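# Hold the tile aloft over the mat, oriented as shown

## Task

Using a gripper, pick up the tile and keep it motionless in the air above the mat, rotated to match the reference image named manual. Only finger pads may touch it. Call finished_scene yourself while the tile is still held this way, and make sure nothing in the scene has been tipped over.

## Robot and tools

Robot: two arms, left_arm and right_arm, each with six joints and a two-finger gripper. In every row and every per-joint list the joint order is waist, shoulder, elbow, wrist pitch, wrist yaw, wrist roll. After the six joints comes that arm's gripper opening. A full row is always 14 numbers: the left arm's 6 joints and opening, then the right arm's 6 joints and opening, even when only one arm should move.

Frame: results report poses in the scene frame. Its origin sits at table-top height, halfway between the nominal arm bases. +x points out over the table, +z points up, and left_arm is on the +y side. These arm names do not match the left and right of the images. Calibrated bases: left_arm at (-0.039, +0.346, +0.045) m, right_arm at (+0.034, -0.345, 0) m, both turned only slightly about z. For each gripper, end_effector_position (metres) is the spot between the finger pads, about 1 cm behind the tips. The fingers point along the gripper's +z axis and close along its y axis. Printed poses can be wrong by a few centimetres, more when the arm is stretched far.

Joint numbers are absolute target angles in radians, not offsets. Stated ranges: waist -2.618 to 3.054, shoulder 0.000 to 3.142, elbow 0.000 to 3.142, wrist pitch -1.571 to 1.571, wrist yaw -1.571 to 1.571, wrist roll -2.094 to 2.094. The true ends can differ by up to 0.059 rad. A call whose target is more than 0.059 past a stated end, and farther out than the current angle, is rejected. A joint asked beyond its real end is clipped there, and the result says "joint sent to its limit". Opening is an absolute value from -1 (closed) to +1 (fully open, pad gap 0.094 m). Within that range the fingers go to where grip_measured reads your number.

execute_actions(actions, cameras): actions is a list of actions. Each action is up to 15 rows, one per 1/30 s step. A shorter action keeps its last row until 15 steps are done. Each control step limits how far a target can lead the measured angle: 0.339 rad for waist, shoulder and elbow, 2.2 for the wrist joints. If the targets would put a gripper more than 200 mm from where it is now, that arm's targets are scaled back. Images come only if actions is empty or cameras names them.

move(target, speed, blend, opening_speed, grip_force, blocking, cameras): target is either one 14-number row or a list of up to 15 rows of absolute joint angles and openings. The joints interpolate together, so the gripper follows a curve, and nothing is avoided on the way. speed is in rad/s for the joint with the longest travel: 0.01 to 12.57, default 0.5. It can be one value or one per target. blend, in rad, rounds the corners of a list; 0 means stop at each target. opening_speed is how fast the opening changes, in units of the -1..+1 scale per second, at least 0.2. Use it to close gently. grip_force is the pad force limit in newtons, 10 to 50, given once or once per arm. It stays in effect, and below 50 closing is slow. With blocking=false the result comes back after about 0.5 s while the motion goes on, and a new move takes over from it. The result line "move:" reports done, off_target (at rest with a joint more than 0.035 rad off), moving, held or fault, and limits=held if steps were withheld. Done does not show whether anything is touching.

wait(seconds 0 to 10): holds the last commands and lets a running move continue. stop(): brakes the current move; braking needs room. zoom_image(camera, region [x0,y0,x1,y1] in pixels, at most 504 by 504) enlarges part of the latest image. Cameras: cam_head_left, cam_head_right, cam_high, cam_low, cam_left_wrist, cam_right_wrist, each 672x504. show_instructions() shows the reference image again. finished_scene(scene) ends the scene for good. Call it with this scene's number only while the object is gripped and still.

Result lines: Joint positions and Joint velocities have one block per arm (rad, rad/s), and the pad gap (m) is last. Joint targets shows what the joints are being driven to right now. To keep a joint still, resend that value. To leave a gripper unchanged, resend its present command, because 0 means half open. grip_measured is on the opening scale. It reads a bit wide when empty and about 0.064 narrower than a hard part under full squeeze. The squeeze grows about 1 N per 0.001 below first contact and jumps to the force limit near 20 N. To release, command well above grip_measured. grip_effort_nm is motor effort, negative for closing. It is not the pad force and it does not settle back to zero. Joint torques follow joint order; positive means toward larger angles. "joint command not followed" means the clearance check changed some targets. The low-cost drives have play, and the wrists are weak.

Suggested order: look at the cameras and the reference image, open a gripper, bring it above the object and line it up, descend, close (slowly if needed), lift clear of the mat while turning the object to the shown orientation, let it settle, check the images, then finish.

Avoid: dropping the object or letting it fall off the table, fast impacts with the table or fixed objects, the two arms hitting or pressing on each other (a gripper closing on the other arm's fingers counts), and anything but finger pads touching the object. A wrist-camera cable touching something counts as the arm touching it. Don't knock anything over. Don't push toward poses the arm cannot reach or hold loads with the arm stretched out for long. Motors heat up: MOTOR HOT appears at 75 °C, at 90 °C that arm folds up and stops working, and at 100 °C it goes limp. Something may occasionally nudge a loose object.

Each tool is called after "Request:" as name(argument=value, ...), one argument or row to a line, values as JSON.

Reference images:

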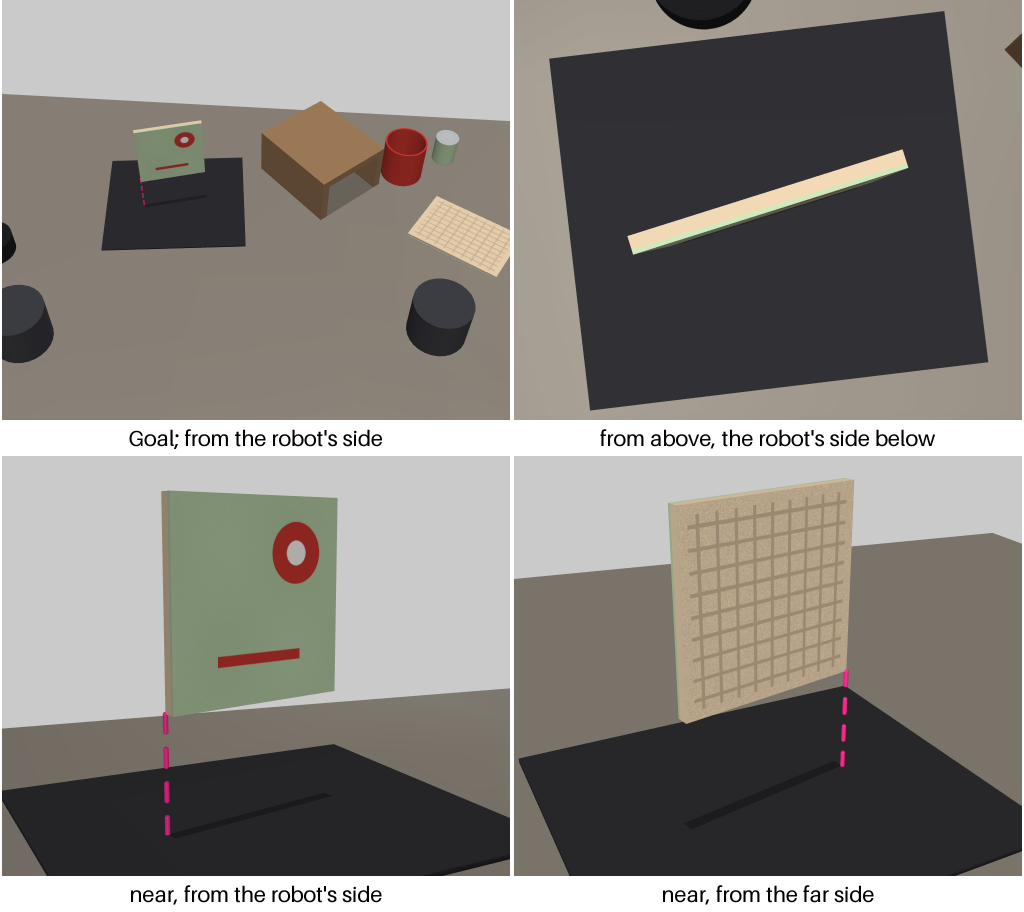

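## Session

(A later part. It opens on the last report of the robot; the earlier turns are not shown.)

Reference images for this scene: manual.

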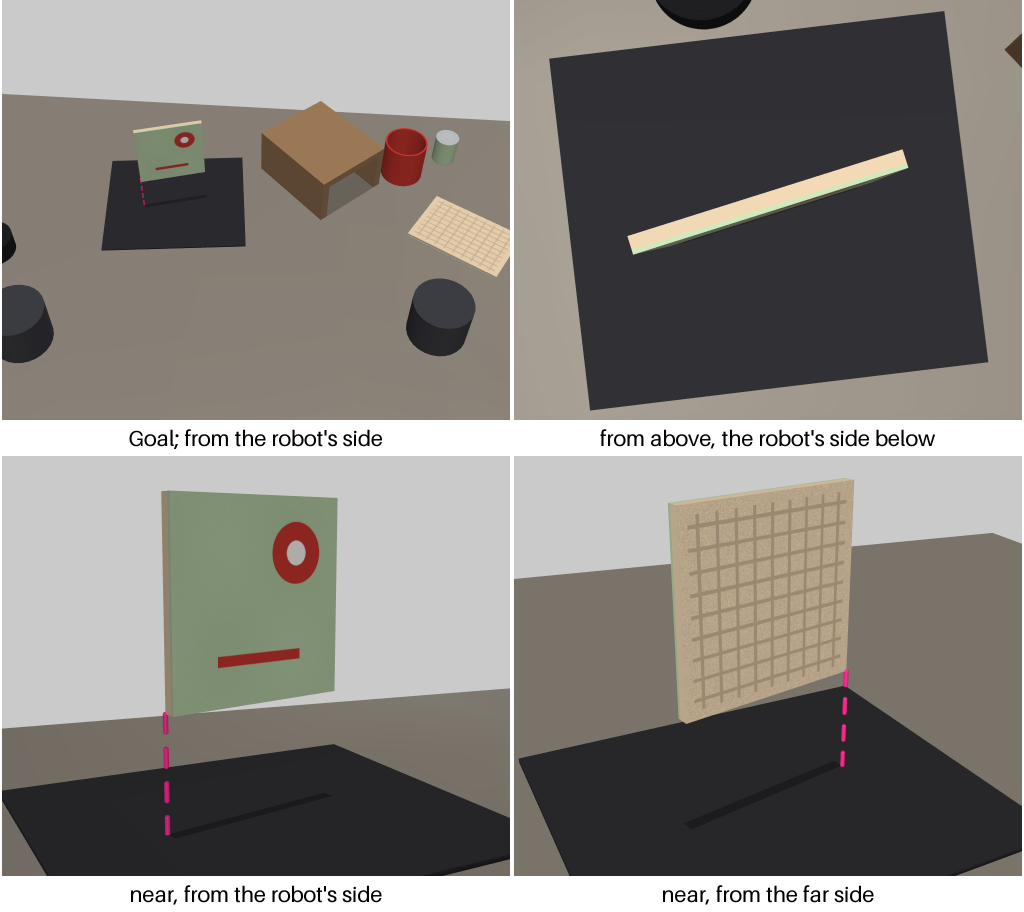

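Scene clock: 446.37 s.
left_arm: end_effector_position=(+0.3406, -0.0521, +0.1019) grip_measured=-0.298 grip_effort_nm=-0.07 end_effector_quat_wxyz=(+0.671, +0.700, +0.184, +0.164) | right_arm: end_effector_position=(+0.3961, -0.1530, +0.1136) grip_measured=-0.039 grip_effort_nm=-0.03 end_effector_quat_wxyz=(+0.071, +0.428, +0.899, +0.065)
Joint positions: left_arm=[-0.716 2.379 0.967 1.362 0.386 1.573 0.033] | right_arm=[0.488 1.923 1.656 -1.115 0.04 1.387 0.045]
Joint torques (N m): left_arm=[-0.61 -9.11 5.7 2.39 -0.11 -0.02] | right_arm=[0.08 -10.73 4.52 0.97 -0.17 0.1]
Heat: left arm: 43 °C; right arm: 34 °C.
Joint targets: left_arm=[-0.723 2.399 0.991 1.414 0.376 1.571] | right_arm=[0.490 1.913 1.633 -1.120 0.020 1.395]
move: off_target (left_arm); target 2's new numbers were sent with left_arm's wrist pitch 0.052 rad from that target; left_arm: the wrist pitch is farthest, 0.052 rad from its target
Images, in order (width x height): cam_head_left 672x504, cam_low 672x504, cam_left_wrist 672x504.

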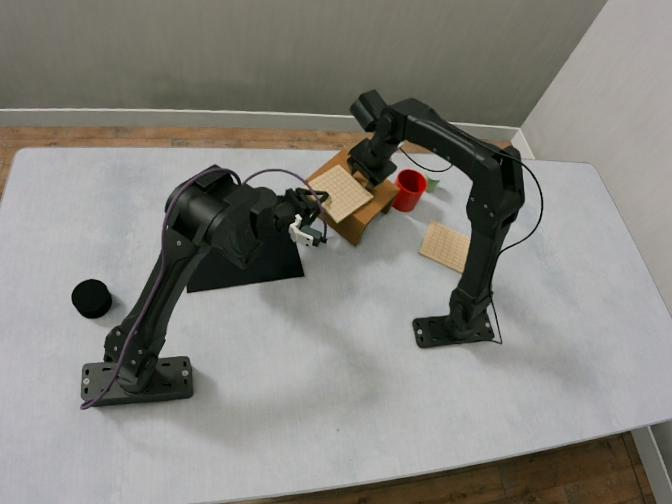

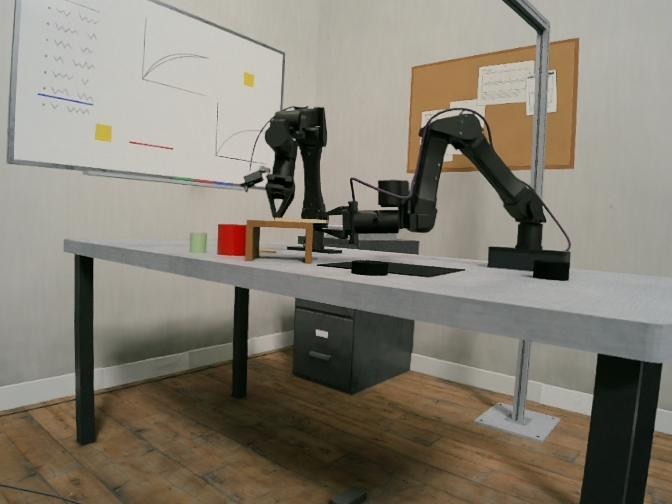

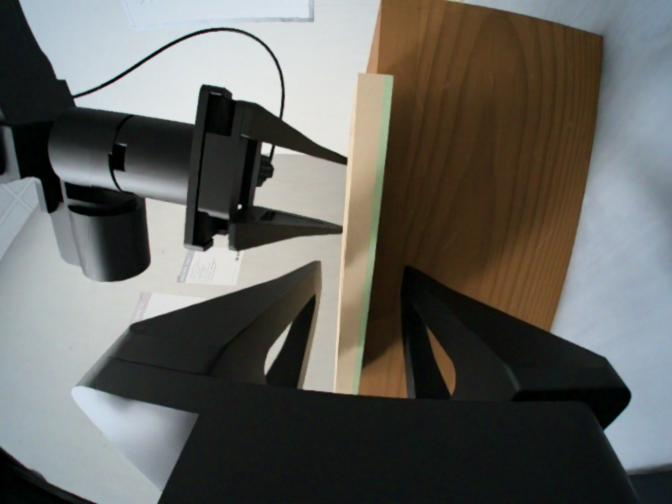

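Request:
move(
  target=[
    [-0.733,2.411,1.028,1.404,0.370,1.571,-0.3,0.49,1.913,1.633,-1.120,0.02,1.395,-0.04],
    [-0.733,2.411,1.028,1.404,0.370,1.571,-1,0.49,1.913,1.633,-1.120,0.02,1.395,-0.04],
  ],
  speed=0.2,
  opening_speed=0.5,
  cameras=["cam_low","cam_left_wrist","cam_head_left"],
)

Request:
zoom_image(
  camera="cam_low",
  region=[200, 150, 400, 280],
)

Request:
zoom_image(
  camera="cam_head_left",
  region=[220, 130, 440, 290],
)

Scene clock: 463.93 s.
left_arm: end_effector_position=(+0.3441, -0.0580, +0.1075) grip_measured=-0.840 grip_effort_nm=-1.02 end_effector_quat_wxyz=(+0.678, +0.694, +0.171, +0.174) | right_arm: end_effector_position=(+0.3961, -0.1530, +0.1136) grip_measured=-0.039 grip_effort_nm=-0.03 end_effector_quat_wxyz=(+0.071, +0.428, +0.899, +0.065)
Joint positions: left_arm=[-0.721 2.393 0.997 1.373 0.385 1.589 0.008] | right_arm=[0.488 1.923 1.656 -1.115 0.04 1.387 0.045]
Joint torques (N m): left_arm=[-0.84 -9.46 6.32 2.19 -0.13 -0.16] | right_arm=[0.14 -10.56 4.3 1.02 -0.14 0.12]
Heat: left arm: 44 °C; right arm: 34 °C.
Joint targets: left_arm=[-0.730 2.411 1.028 1.404 0.373 1.571] | right_arm=[0.490 1.913 1.633 -1.120 0.020 1.395]
move: done; target 2's new numbers were sent with left_arm's wrist pitch 0.042 rad from that target
Images, in order (width x height): cam_head_left 672x504, cam_low 672x504, cam_left_wrist 672x504.

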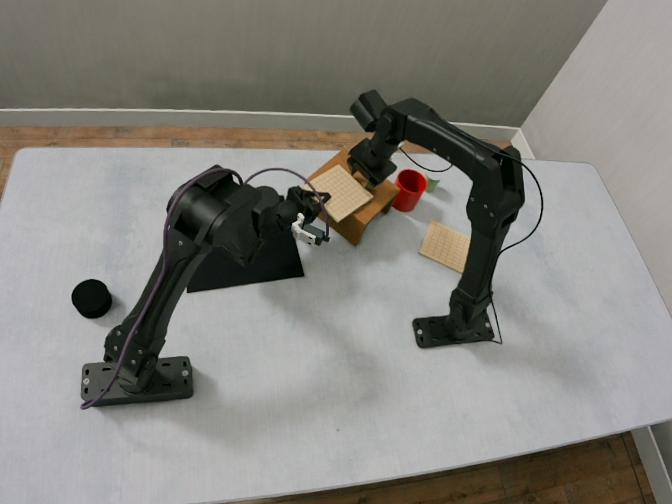

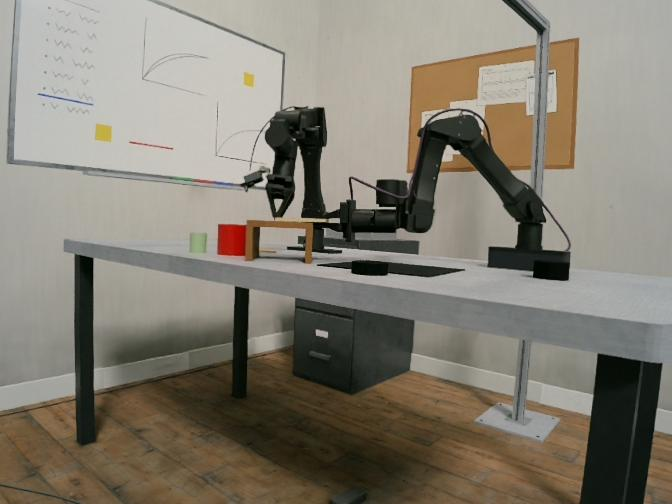

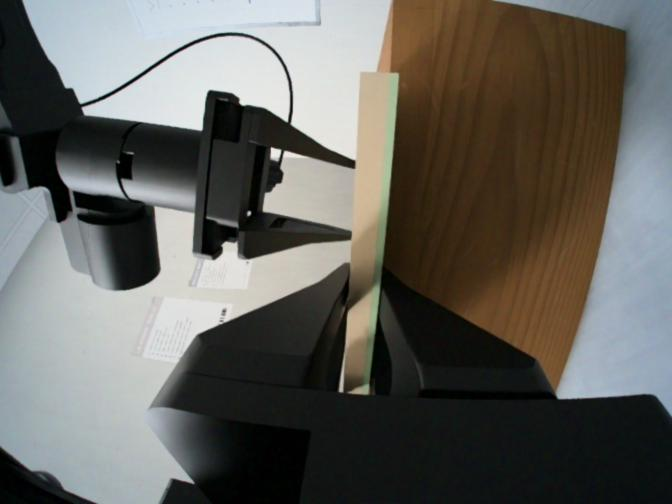

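Scaled by 2.520 from the camera's 672x504 image, which has a finer 960x720 frame.

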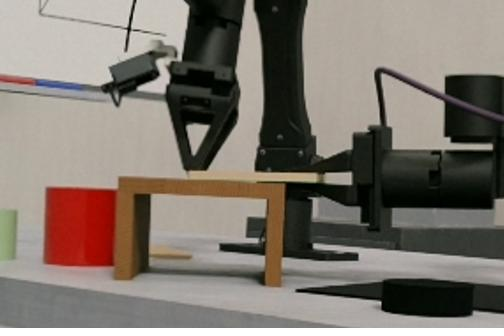

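Scaled by 2.291 from the camera's 672x504 image, which has a finer 960x720 frame.

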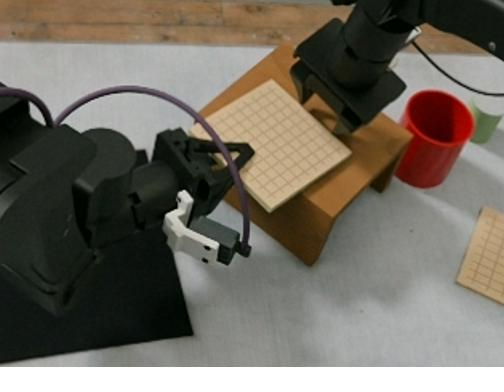

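Request:
move(
  target=[
    [-0.733,2.411,1.028,1.404,0.370,1.571,-1,0.44,1.85,1.80,-1.120,0.02,1.395,-0.04],
    [-0.72,2.15,1.028,1.144,0.370,1.571,-1,0.2,1.4,1.9,-1.0,0.02,1.0,-0.04],
    [-0.269,1.579,0.811,0.81,1.033,0,-1,0.0,1.3,1.9,-1.0,0.02,0.3,-0.04],
  ],
  speed=[0.3,0.4,0.7],
  blend=[0.03,0.1,0],
  cameras=["all"],
)

Request:
zoom_image(
  camera="cam_head_left",
  region=[170, 100, 390, 300],
)

Request:
zoom_image(
  camera="cam_head_right",
  region=[170, 80, 390, 300],
)

Scene clock: 503.13 s.
left_arm: end_effector_position=(+0.3225, +0.0960, +0.2889) grip_measured=-0.840 grip_effort_nm=-1.02 end_effector_quat_wxyz=(+0.567, +0.417, +0.574, -0.419) | right_arm: end_effector_position=(+0.3852, -0.3368, +0.4424) grip_measured=-0.039 grip_effort_nm=-0.04 end_effector_quat_wxyz=(+0.516, +0.128, +0.843, +0.084)
Joint positions: left_arm=[-0.281 1.626 0.813 0.8 1.013 0.001 0.008] | right_arm=[0.014 1.317 1.883 -1.037 0.015 0.319 0.045]
Joint torques (N m): left_arm=[0.35 -10.78 5.56 1.71 0.17 -0.03] | right_arm=[-0.5 -4.78 7.08 2.66 0.01 -0.15]
Heat: left arm: 43 °C; right arm: 34 °C.
Joint targets: left_arm=[-0.276 1.579 0.810 0.810 1.029 -0.006] | right_arm=[0.008 1.299 1.899 -1.001 0.014 0.307]
move: off_target (left_arm, right_arm); left_arm: the shoulder is farthest, 0.047 rad from its target; right_arm: the wrist pitch is farthest, 0.037 rad from its target

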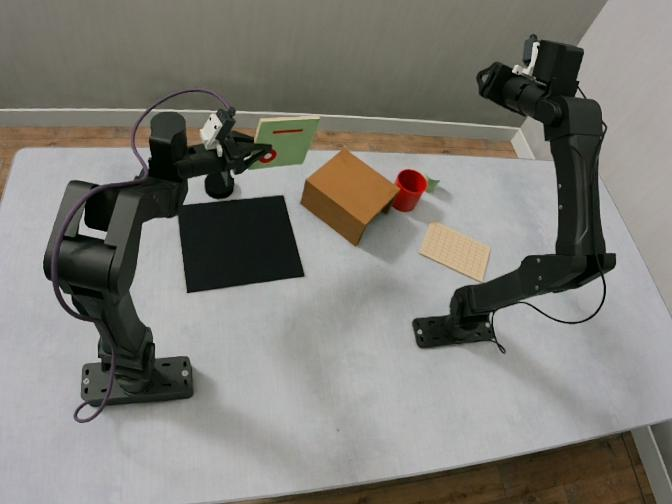

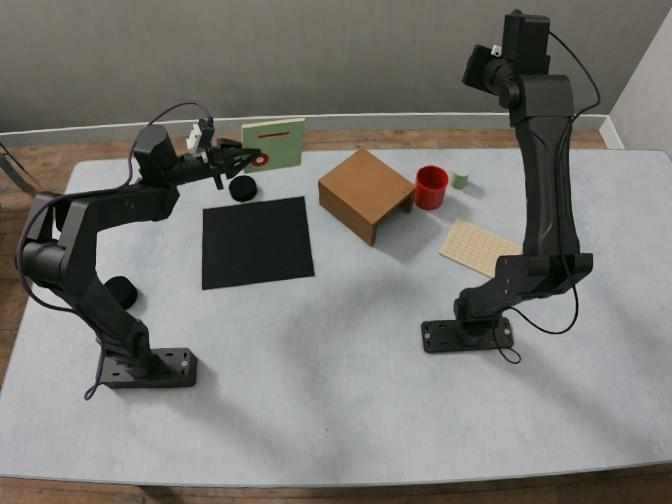

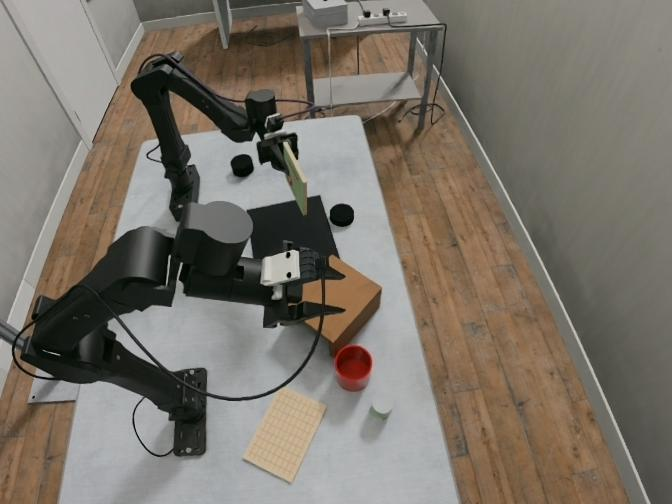

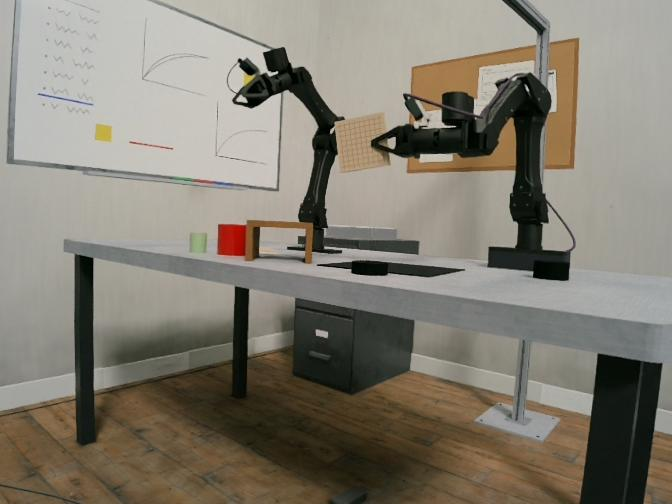

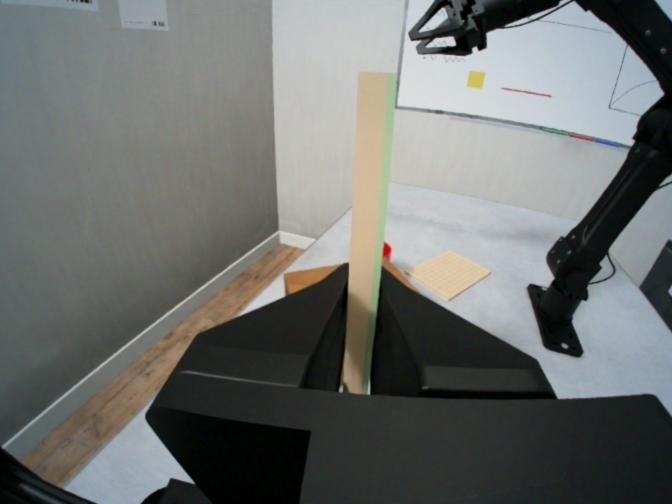

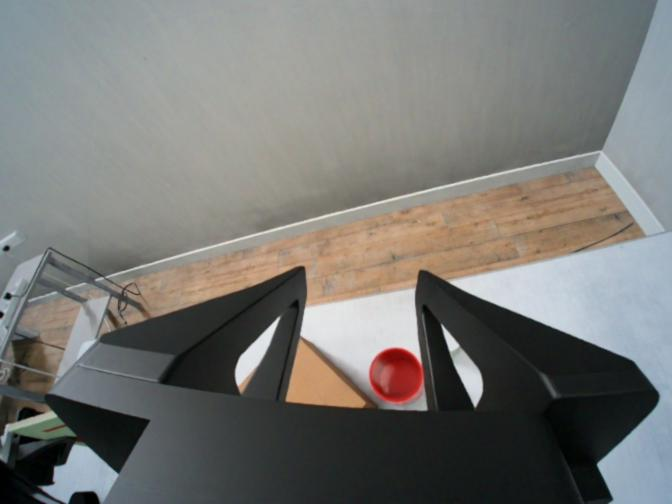

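Scaled by 2.291 from the camera's 672x504 image, which has a finer 960x720 frame.

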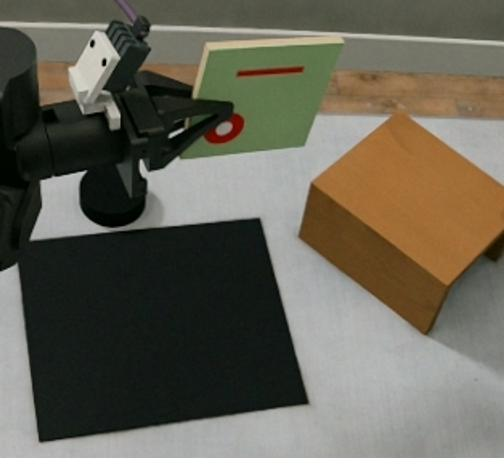

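Scaled by 2.291 from the camera's 672x504 image, which has a finer 960x720 frame.

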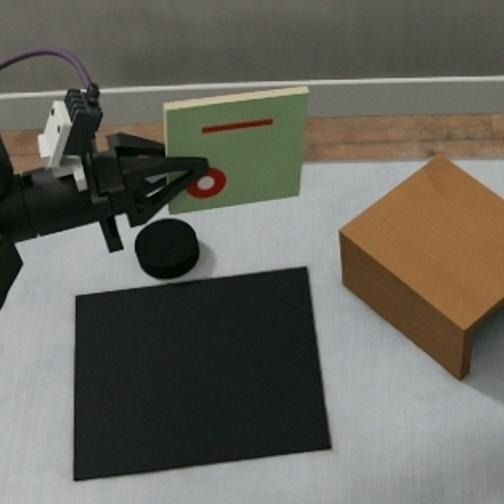

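Request:
move(
  target=[
    [-0.269,1.579,0.811,0.81,1.033,0,-1,1.346,0.933,0.492,0.461,0.921,1.571,0.2],
    [-0.579,1.712,0.865,0.865,0.583,-1.571,-1,1.346,0.933,0.492,0.461,0.921,1.571,0.2],
  ],
  speed=[0.8,0.7],
  blend=[0.05,0],
  cameras=["all"],
)

Request:
zoom_image(
  camera="cam_head_left",
  region=[170, 100, 390, 300],
)

Request:
zoom_image(
  camera="cam_low",
  region=[250, 50, 550, 280],
)

Scene clock: 546.07 s.
left_arm: end_effector_position=(+0.3173, +0.0155, +0.2495) grip_measured=-0.840 grip_effort_nm=-1.02 end_effector_quat_wxyz=(+0.129, -0.177, +0.713, -0.665) | right_arm: end_effector_position=(+0.2360, -0.0894, +0.2762) grip_measured=+0.198 grip_effort_nm=0.13 end_effector_quat_wxyz=(+0.384, +0.375, +0.605, +0.588)
Joint positions: left_arm=[-0.57 1.712 0.813 0.8 0.592 -1.568 0.008] | right_arm=[1.337 0.947 0.496 0.43 0.911 1.565 0.056]
Joint torques (N m): left_arm=[-0.34 -7.57 9.68 2.43 -0.1 -0.03] | right_arm=[0.64 -2.82 6.84 2.45 0.12 0.08]
Motor temperatures (°C): left_arm=[26 29 44 41 24 26 30] | right_arm=[26 31 33 36 23 26 23]
Heat: left arm: 44 °C; right arm: 36 °C.
Joint targets: left_arm=[-0.574 1.711 0.865 0.865 0.582 -1.572] | right_arm=[1.343 0.933 0.492 0.462 0.921 1.571]
move: off_target (left_arm); left_arm: the wrist pitch is farthest, 0.065 rad from its target

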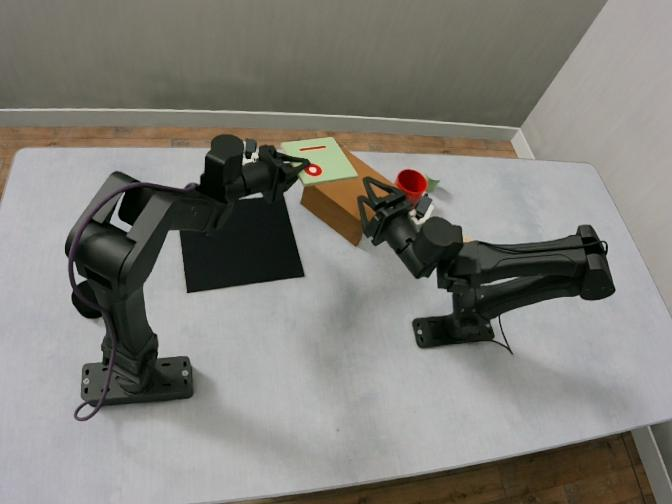

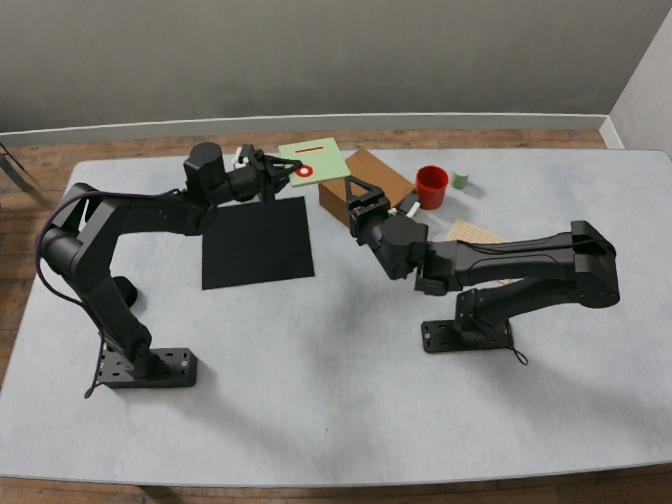

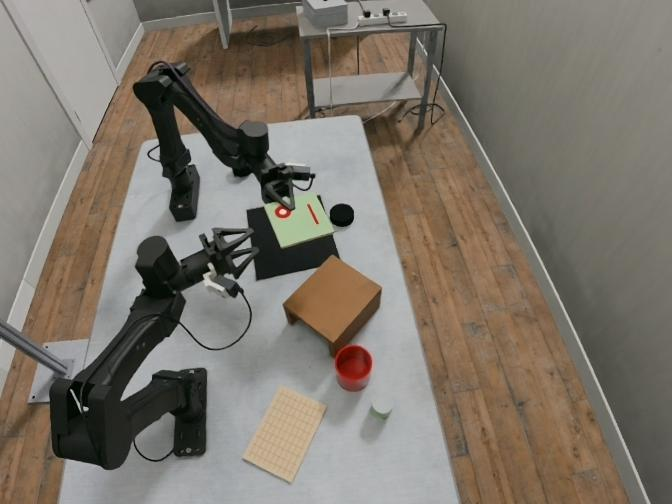

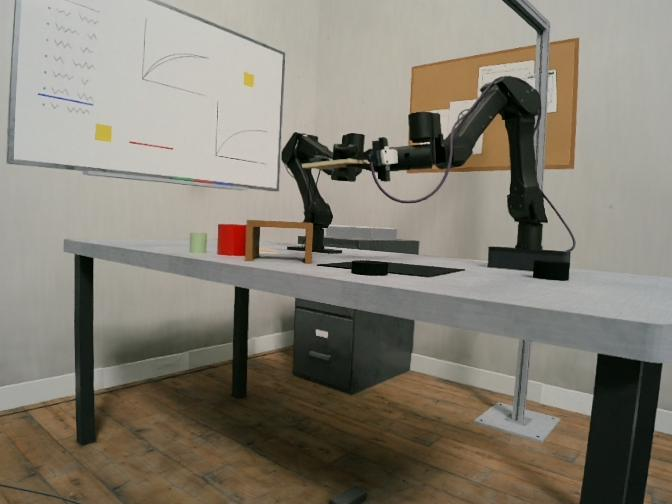

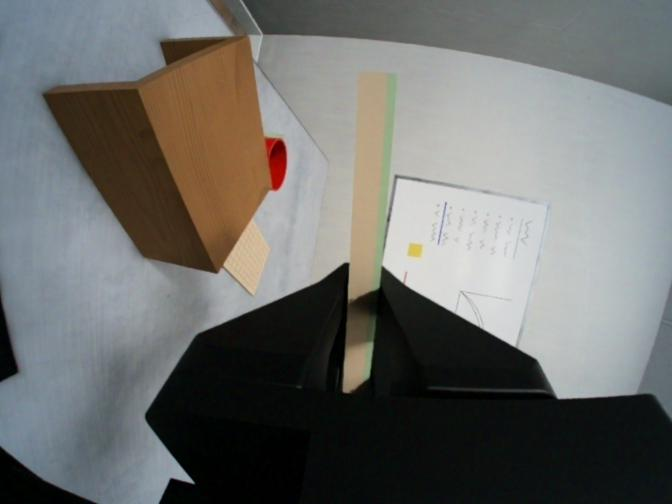

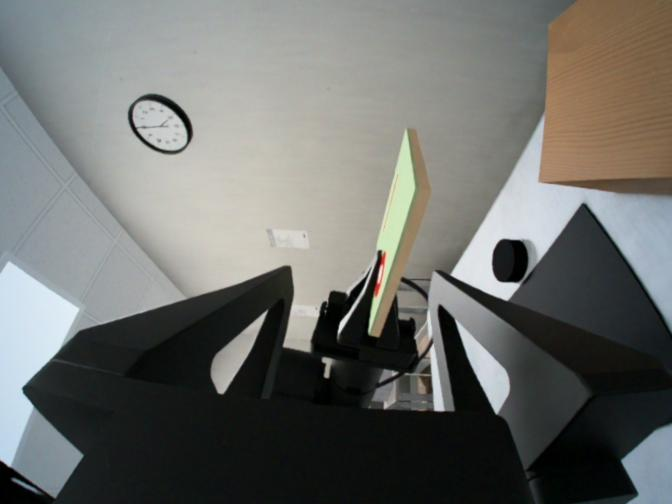

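Scaled by 2.291 from the camera's 672x504 image, which has a finer 960x720 frame.

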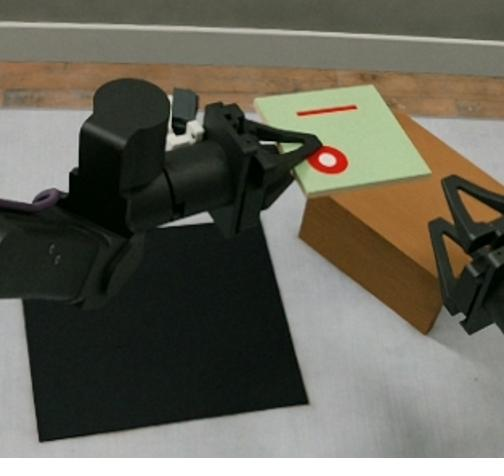

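Scaled by 1.680 from the camera's 672x504 image, which has a finer 960x720 frame.

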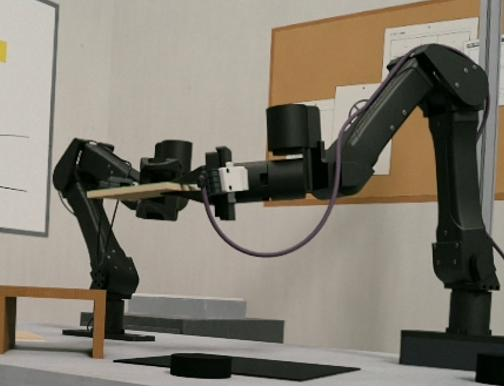

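Request:
zoom_image(
  camera="cam_right_wrist",
  region=[280, 100, 480, 400],
)

Request:
zoom_image(
  camera="cam_high",
  region=[130, 120, 350, 300],
)

Scaled by 1.680 from the camera's 672x504 image, which has a finer 960x720 frame.

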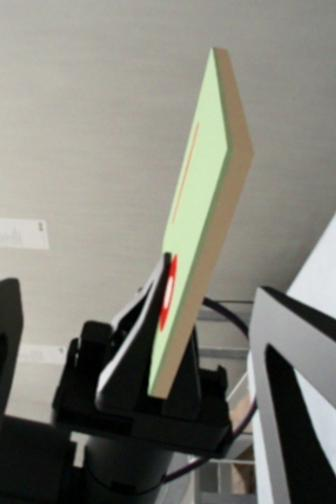

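Scaled by 2.291 from the camera's 672x504 image, which has a finer 960x720 frame.

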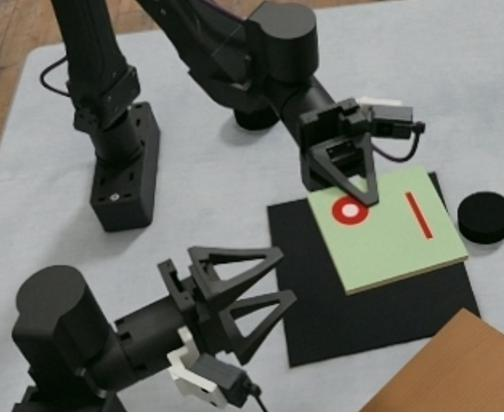

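Request:
move(
  target=[-0.579,1.712,0.865,0.965,0.583,-1.571,-1,1.346,0.933,0.492,0.461,0.921,1.571,0.2],
  speed=0.3,
  cameras=["cam_right_wrist","cam_low"],
)

Request:
zoom_image(
  camera="cam_low",
  region=[250, 100, 450, 230],
)

Scene clock: 584.43 s.
left_arm: end_effector_position=(+0.3184, +0.0157, +0.2583) grip_measured=-0.840 grip_effort_nm=-1.02 end_effector_quat_wxyz=(+0.140, -0.168, +0.704, -0.676) | right_arm: end_effector_position=(+0.2360, -0.0894, +0.2762) grip_measured=+0.198 grip_effort_nm=0.13 end_effector_quat_wxyz=(+0.384, +0.375, +0.605, +0.588)
Joint positions: left_arm=[-0.569 1.712 0.813 0.84 0.592 -1.568 0.008] | right_arm=[1.337 0.947 0.496 0.43 0.911 1.565 0.056]
Joint torques (N m): left_arm=[-0.79 -7.51 9.68 3 -0.09 -0.01] | right_arm=[0.77 -2.91 6.83 2.43 0.11 0.1]
Motor temperatures (°C): left_arm=[26 30 47 46 24 26 30] | right_arm=[26 30 33 35 23 25 23]
Heat: left arm: 47 °C; right arm: 35 °C.
Joint targets: left_arm=[-0.577 1.712 0.865 0.964 0.584 -1.570] | right_arm=[1.346 0.933 0.492 0.461 0.921 1.571]
move: off_target (left_arm); left_arm: the wrist pitch is farthest, 0.125 rad from its target
Images, in order (width x height): cam_low 672x504, cam_right_wrist 672x504.

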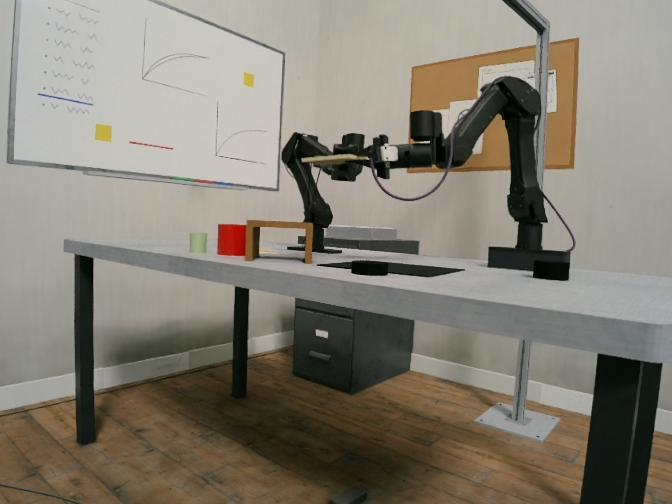

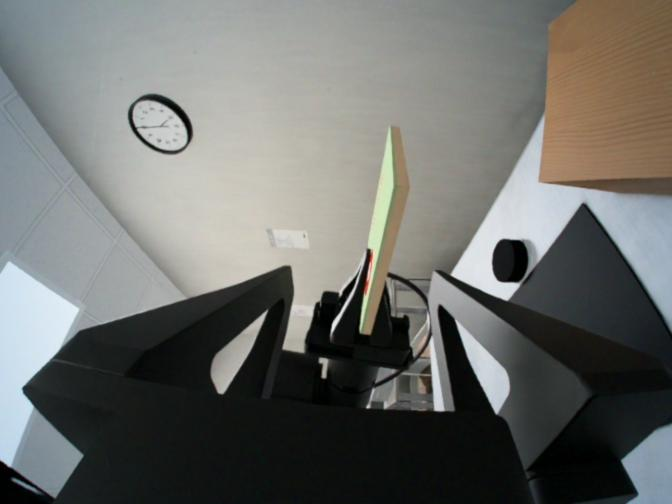

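Scaled by 2.520 from the camera's 672x504 image, which has a finer 960x720 frame.

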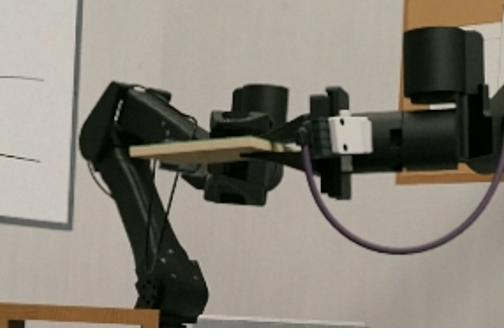

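Request:
move(
  target=[-0.579,1.712,0.865,0.965,0.583,-1.571,-1,1.101,1.275,0.613,0.70,0.675,1.63,0.2],
  speed=0.25,
  cameras=["cam_right_wrist","cam_low","cam_high","cam_head_left","cam_left_wrist"],
)

Request:
zoom_image(
  camera="cam_low",
  region=[250, 100, 450, 230],
)

Request:
zoom_image(
  camera="cam_high",
  region=[130, 120, 350, 300],
)

Request:
zoom_image(
  camera="cam_head_left",
  region=[200, 100, 460, 290],
)

Scene clock: 599.43 s.
left_arm: end_effector_position=(+0.3174, +0.0145, +0.2586) grip_measured=-0.840 grip_effort_nm=-1.02 end_effector_quat_wxyz=(+0.139, -0.166, +0.704, -0.676) | right_arm: end_effector_position=(+0.3002, -0.0513, +0.2584) grip_measured=+0.198 grip_effort_nm=0.13 end_effector_quat_wxyz=(+0.364, +0.394, +0.594, +0.600)
Joint positions: left_arm=[-0.572 1.712 0.813 0.842 0.592 -1.568 0.008] | right_arm=[1.108 1.27 0.587 0.663 0.681 1.623 0.056]
Joint torques (N m): left_arm=[-0.62 -7.51 9.72 3.01 -0.11 -0.03] | right_arm=[-0.4 -3.71 9.37 2.59 -0.1 0.12]
Heat: left arm: 50 °C; right arm: 35 °C.
Joint targets: left_arm=[-0.579 1.712 0.865 0.965 0.583 -1.571] | right_arm=[1.103 1.274 0.614 0.699 0.674 1.630]
move: off_target (left_arm, right_arm); left_arm: the wrist pitch is farthest, 0.123 rad from its target; right_arm: the wrist pitch is farthest, 0.037 rad from its target
Images, in order (width x height): cam_head_left 672x504, cam_high 672x504, cam_low 672x504, cam_left_wrist 672x504, cam_right_wrist 672x504.

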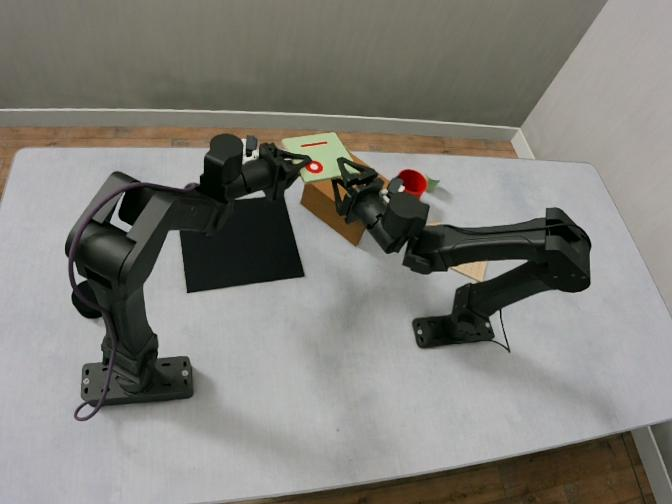

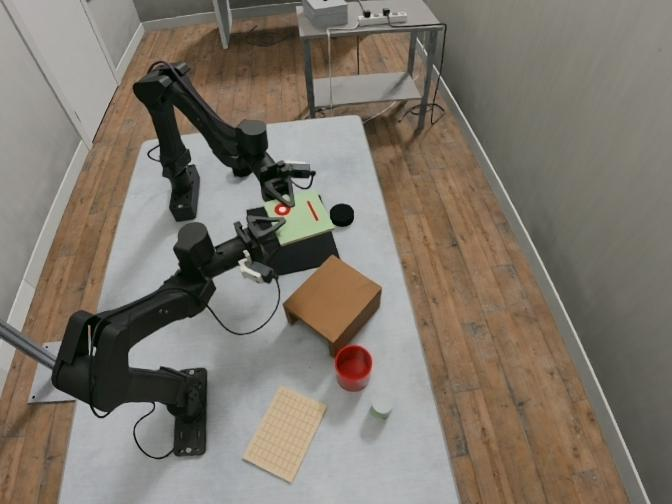

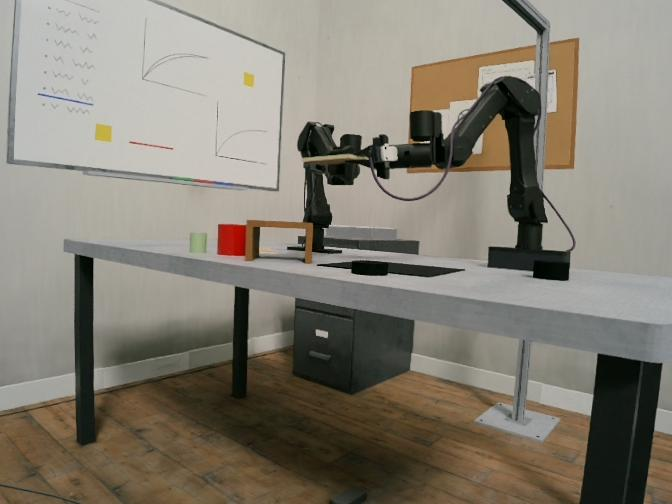

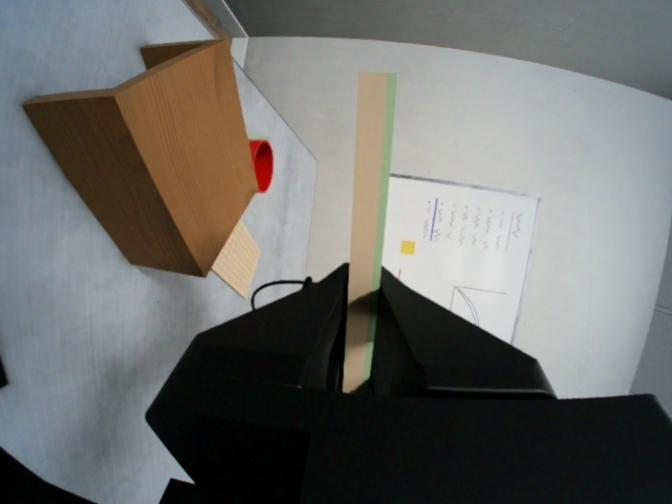

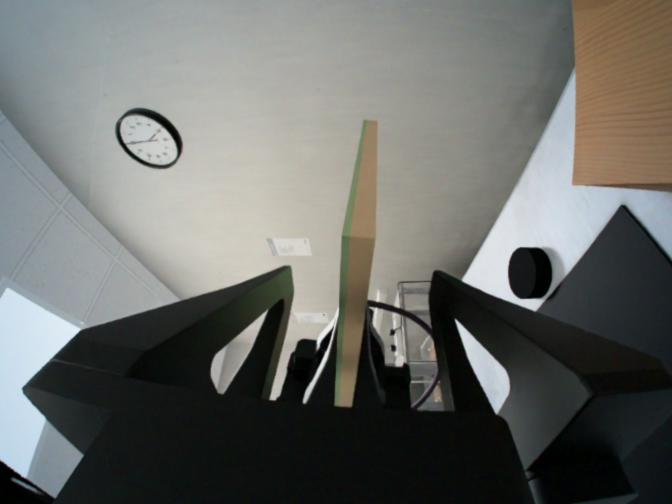

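Scaled by 2.520 from the camera's 672x504 image, which has a finer 960x720 frame.

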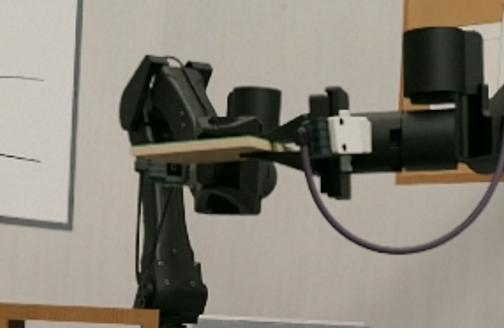

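Scaled by 2.291 from the camera's 672x504 image, which has a finer 960x720 frame.

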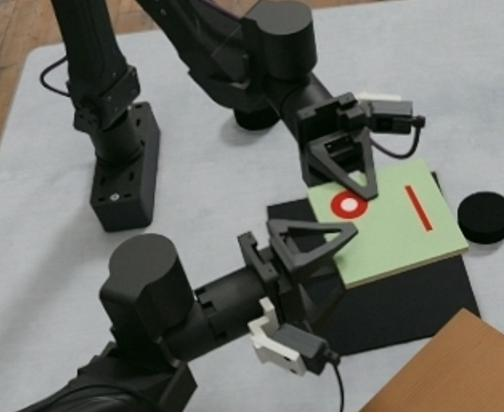

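Scaled by 1.938 from the camera's 672x504 image, which has a finer 960x720 frame.

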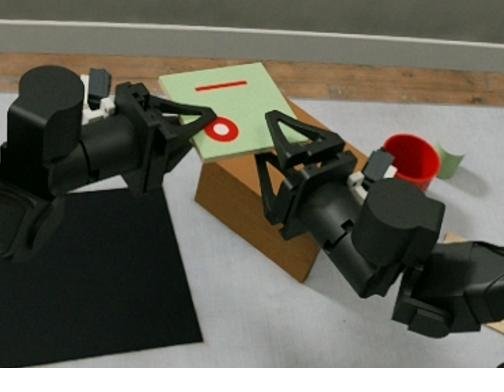

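Request:
move(
  target=[
    [-0.579,1.712,0.865,0.965,0.583,-1.571,-1,1.076,1.311,0.637,0.712,0.650,1.63,0.2],
    [-0.579,1.712,0.865,0.965,0.583,-1.571,-1,1.076,1.311,0.637,0.712,0.650,1.63,-1],
  ],
  speed=0.2,
  opening_speed=0.6,
  cameras=["cam_right_wrist","cam_low","cam_high","cam_head_left"],
)

Request:
zoom_image(
  camera="cam_high",
  region=[130, 120, 350, 300],
)

Request:
zoom_image(
  camera="cam_head_left",
  region=[200, 100, 460, 290],
)

Scene clock: 624.17 s.
left_arm: end_effector_position=(+0.3178, +0.0146, +0.2623) grip_measured=-0.840 grip_effort_nm=-1.02 end_effector_quat_wxyz=(+0.148, -0.158, +0.701, -0.679) | right_arm: end_effector_position=(+0.3117, -0.0492, +0.2635) grip_measured=-0.827 grip_effort_nm=-0.99 end_effector_quat_wxyz=(+0.361, +0.402, +0.581, +0.608)
Joint positions: left_arm=[-0.572 1.712 0.813 0.859 0.59 -1.556 0.008] | right_arm=[1.076 1.305 0.614 0.69 0.66 1.64 0.008]
Joint torques (N m): left_arm=[-0.59 -7.53 9.69 2.84 -0.08 -0.07] | right_arm=[-0.5 -3.93 8.95 2.46 0 -0.08]
Motor temperatures (°C): left_arm=[26 30 48 53 24 26 31] | right_arm=[26 29 34 39 23 25 24]
Heat: left arm: 53 °C; right arm: 39 °C.
Joint targets: left_arm=[-0.579 1.712 0.865 0.965 0.582 -1.564] | right_arm=[1.070 1.312 0.636 0.713 0.653 1.630]
move: off_target (left_arm); left_arm: the wrist pitch is farthest, 0.106 rad from its target
Images, in order (width x height): cam_head_left 672x504, cam_high 672x504, cam_low 672x504, cam_right_wrist 672x504.

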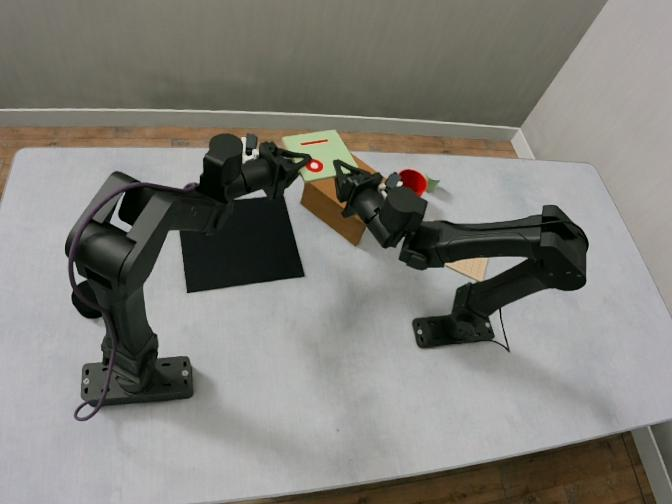

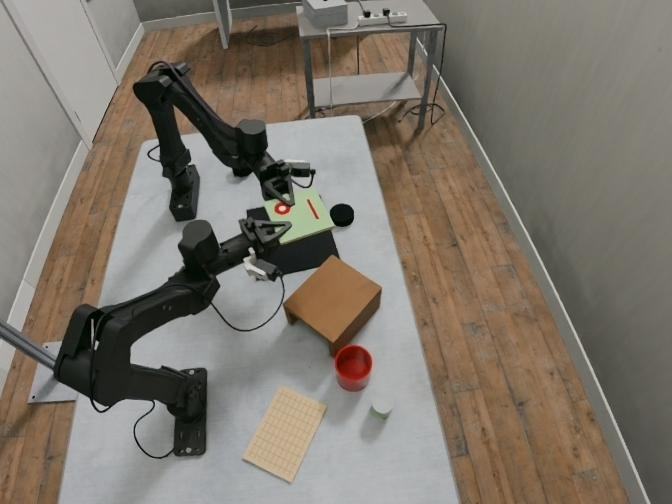

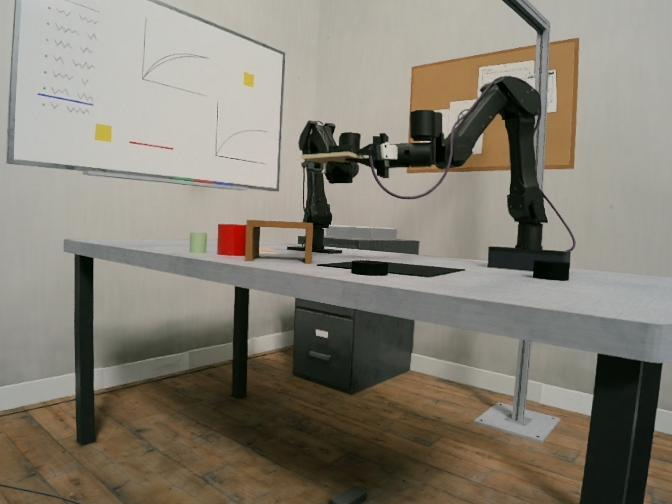

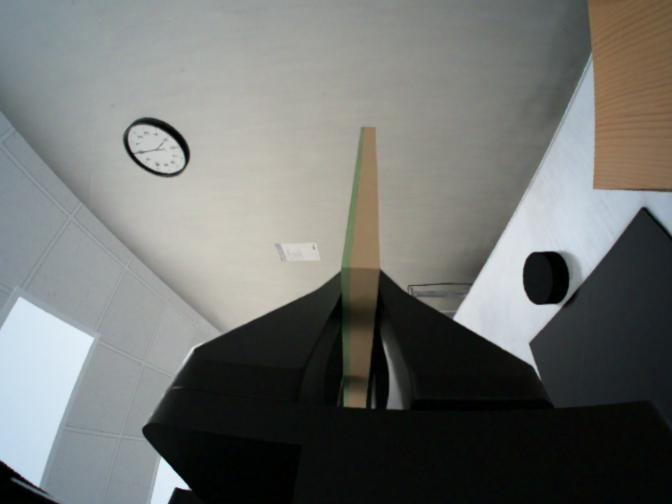

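Scaled by 2.291 from the camera's 672x504 image, which has a finer 960x720 frame.

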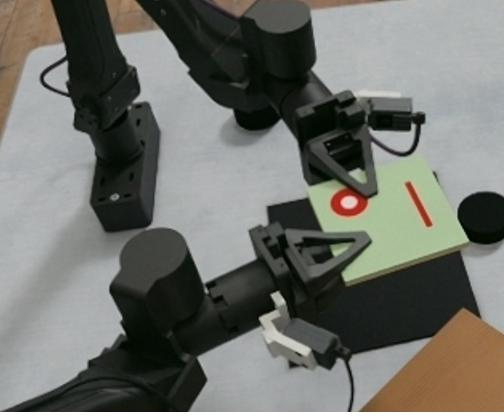

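Scaled by 1.938 from the camera's 672x504 image, which has a finer 960x720 frame.

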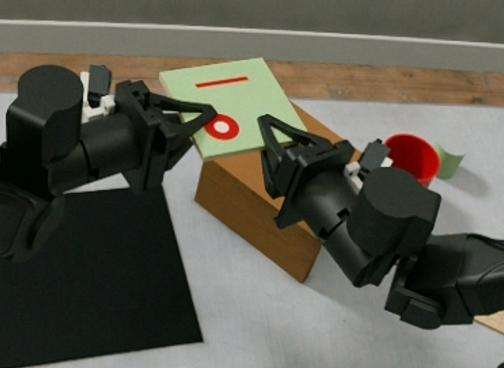

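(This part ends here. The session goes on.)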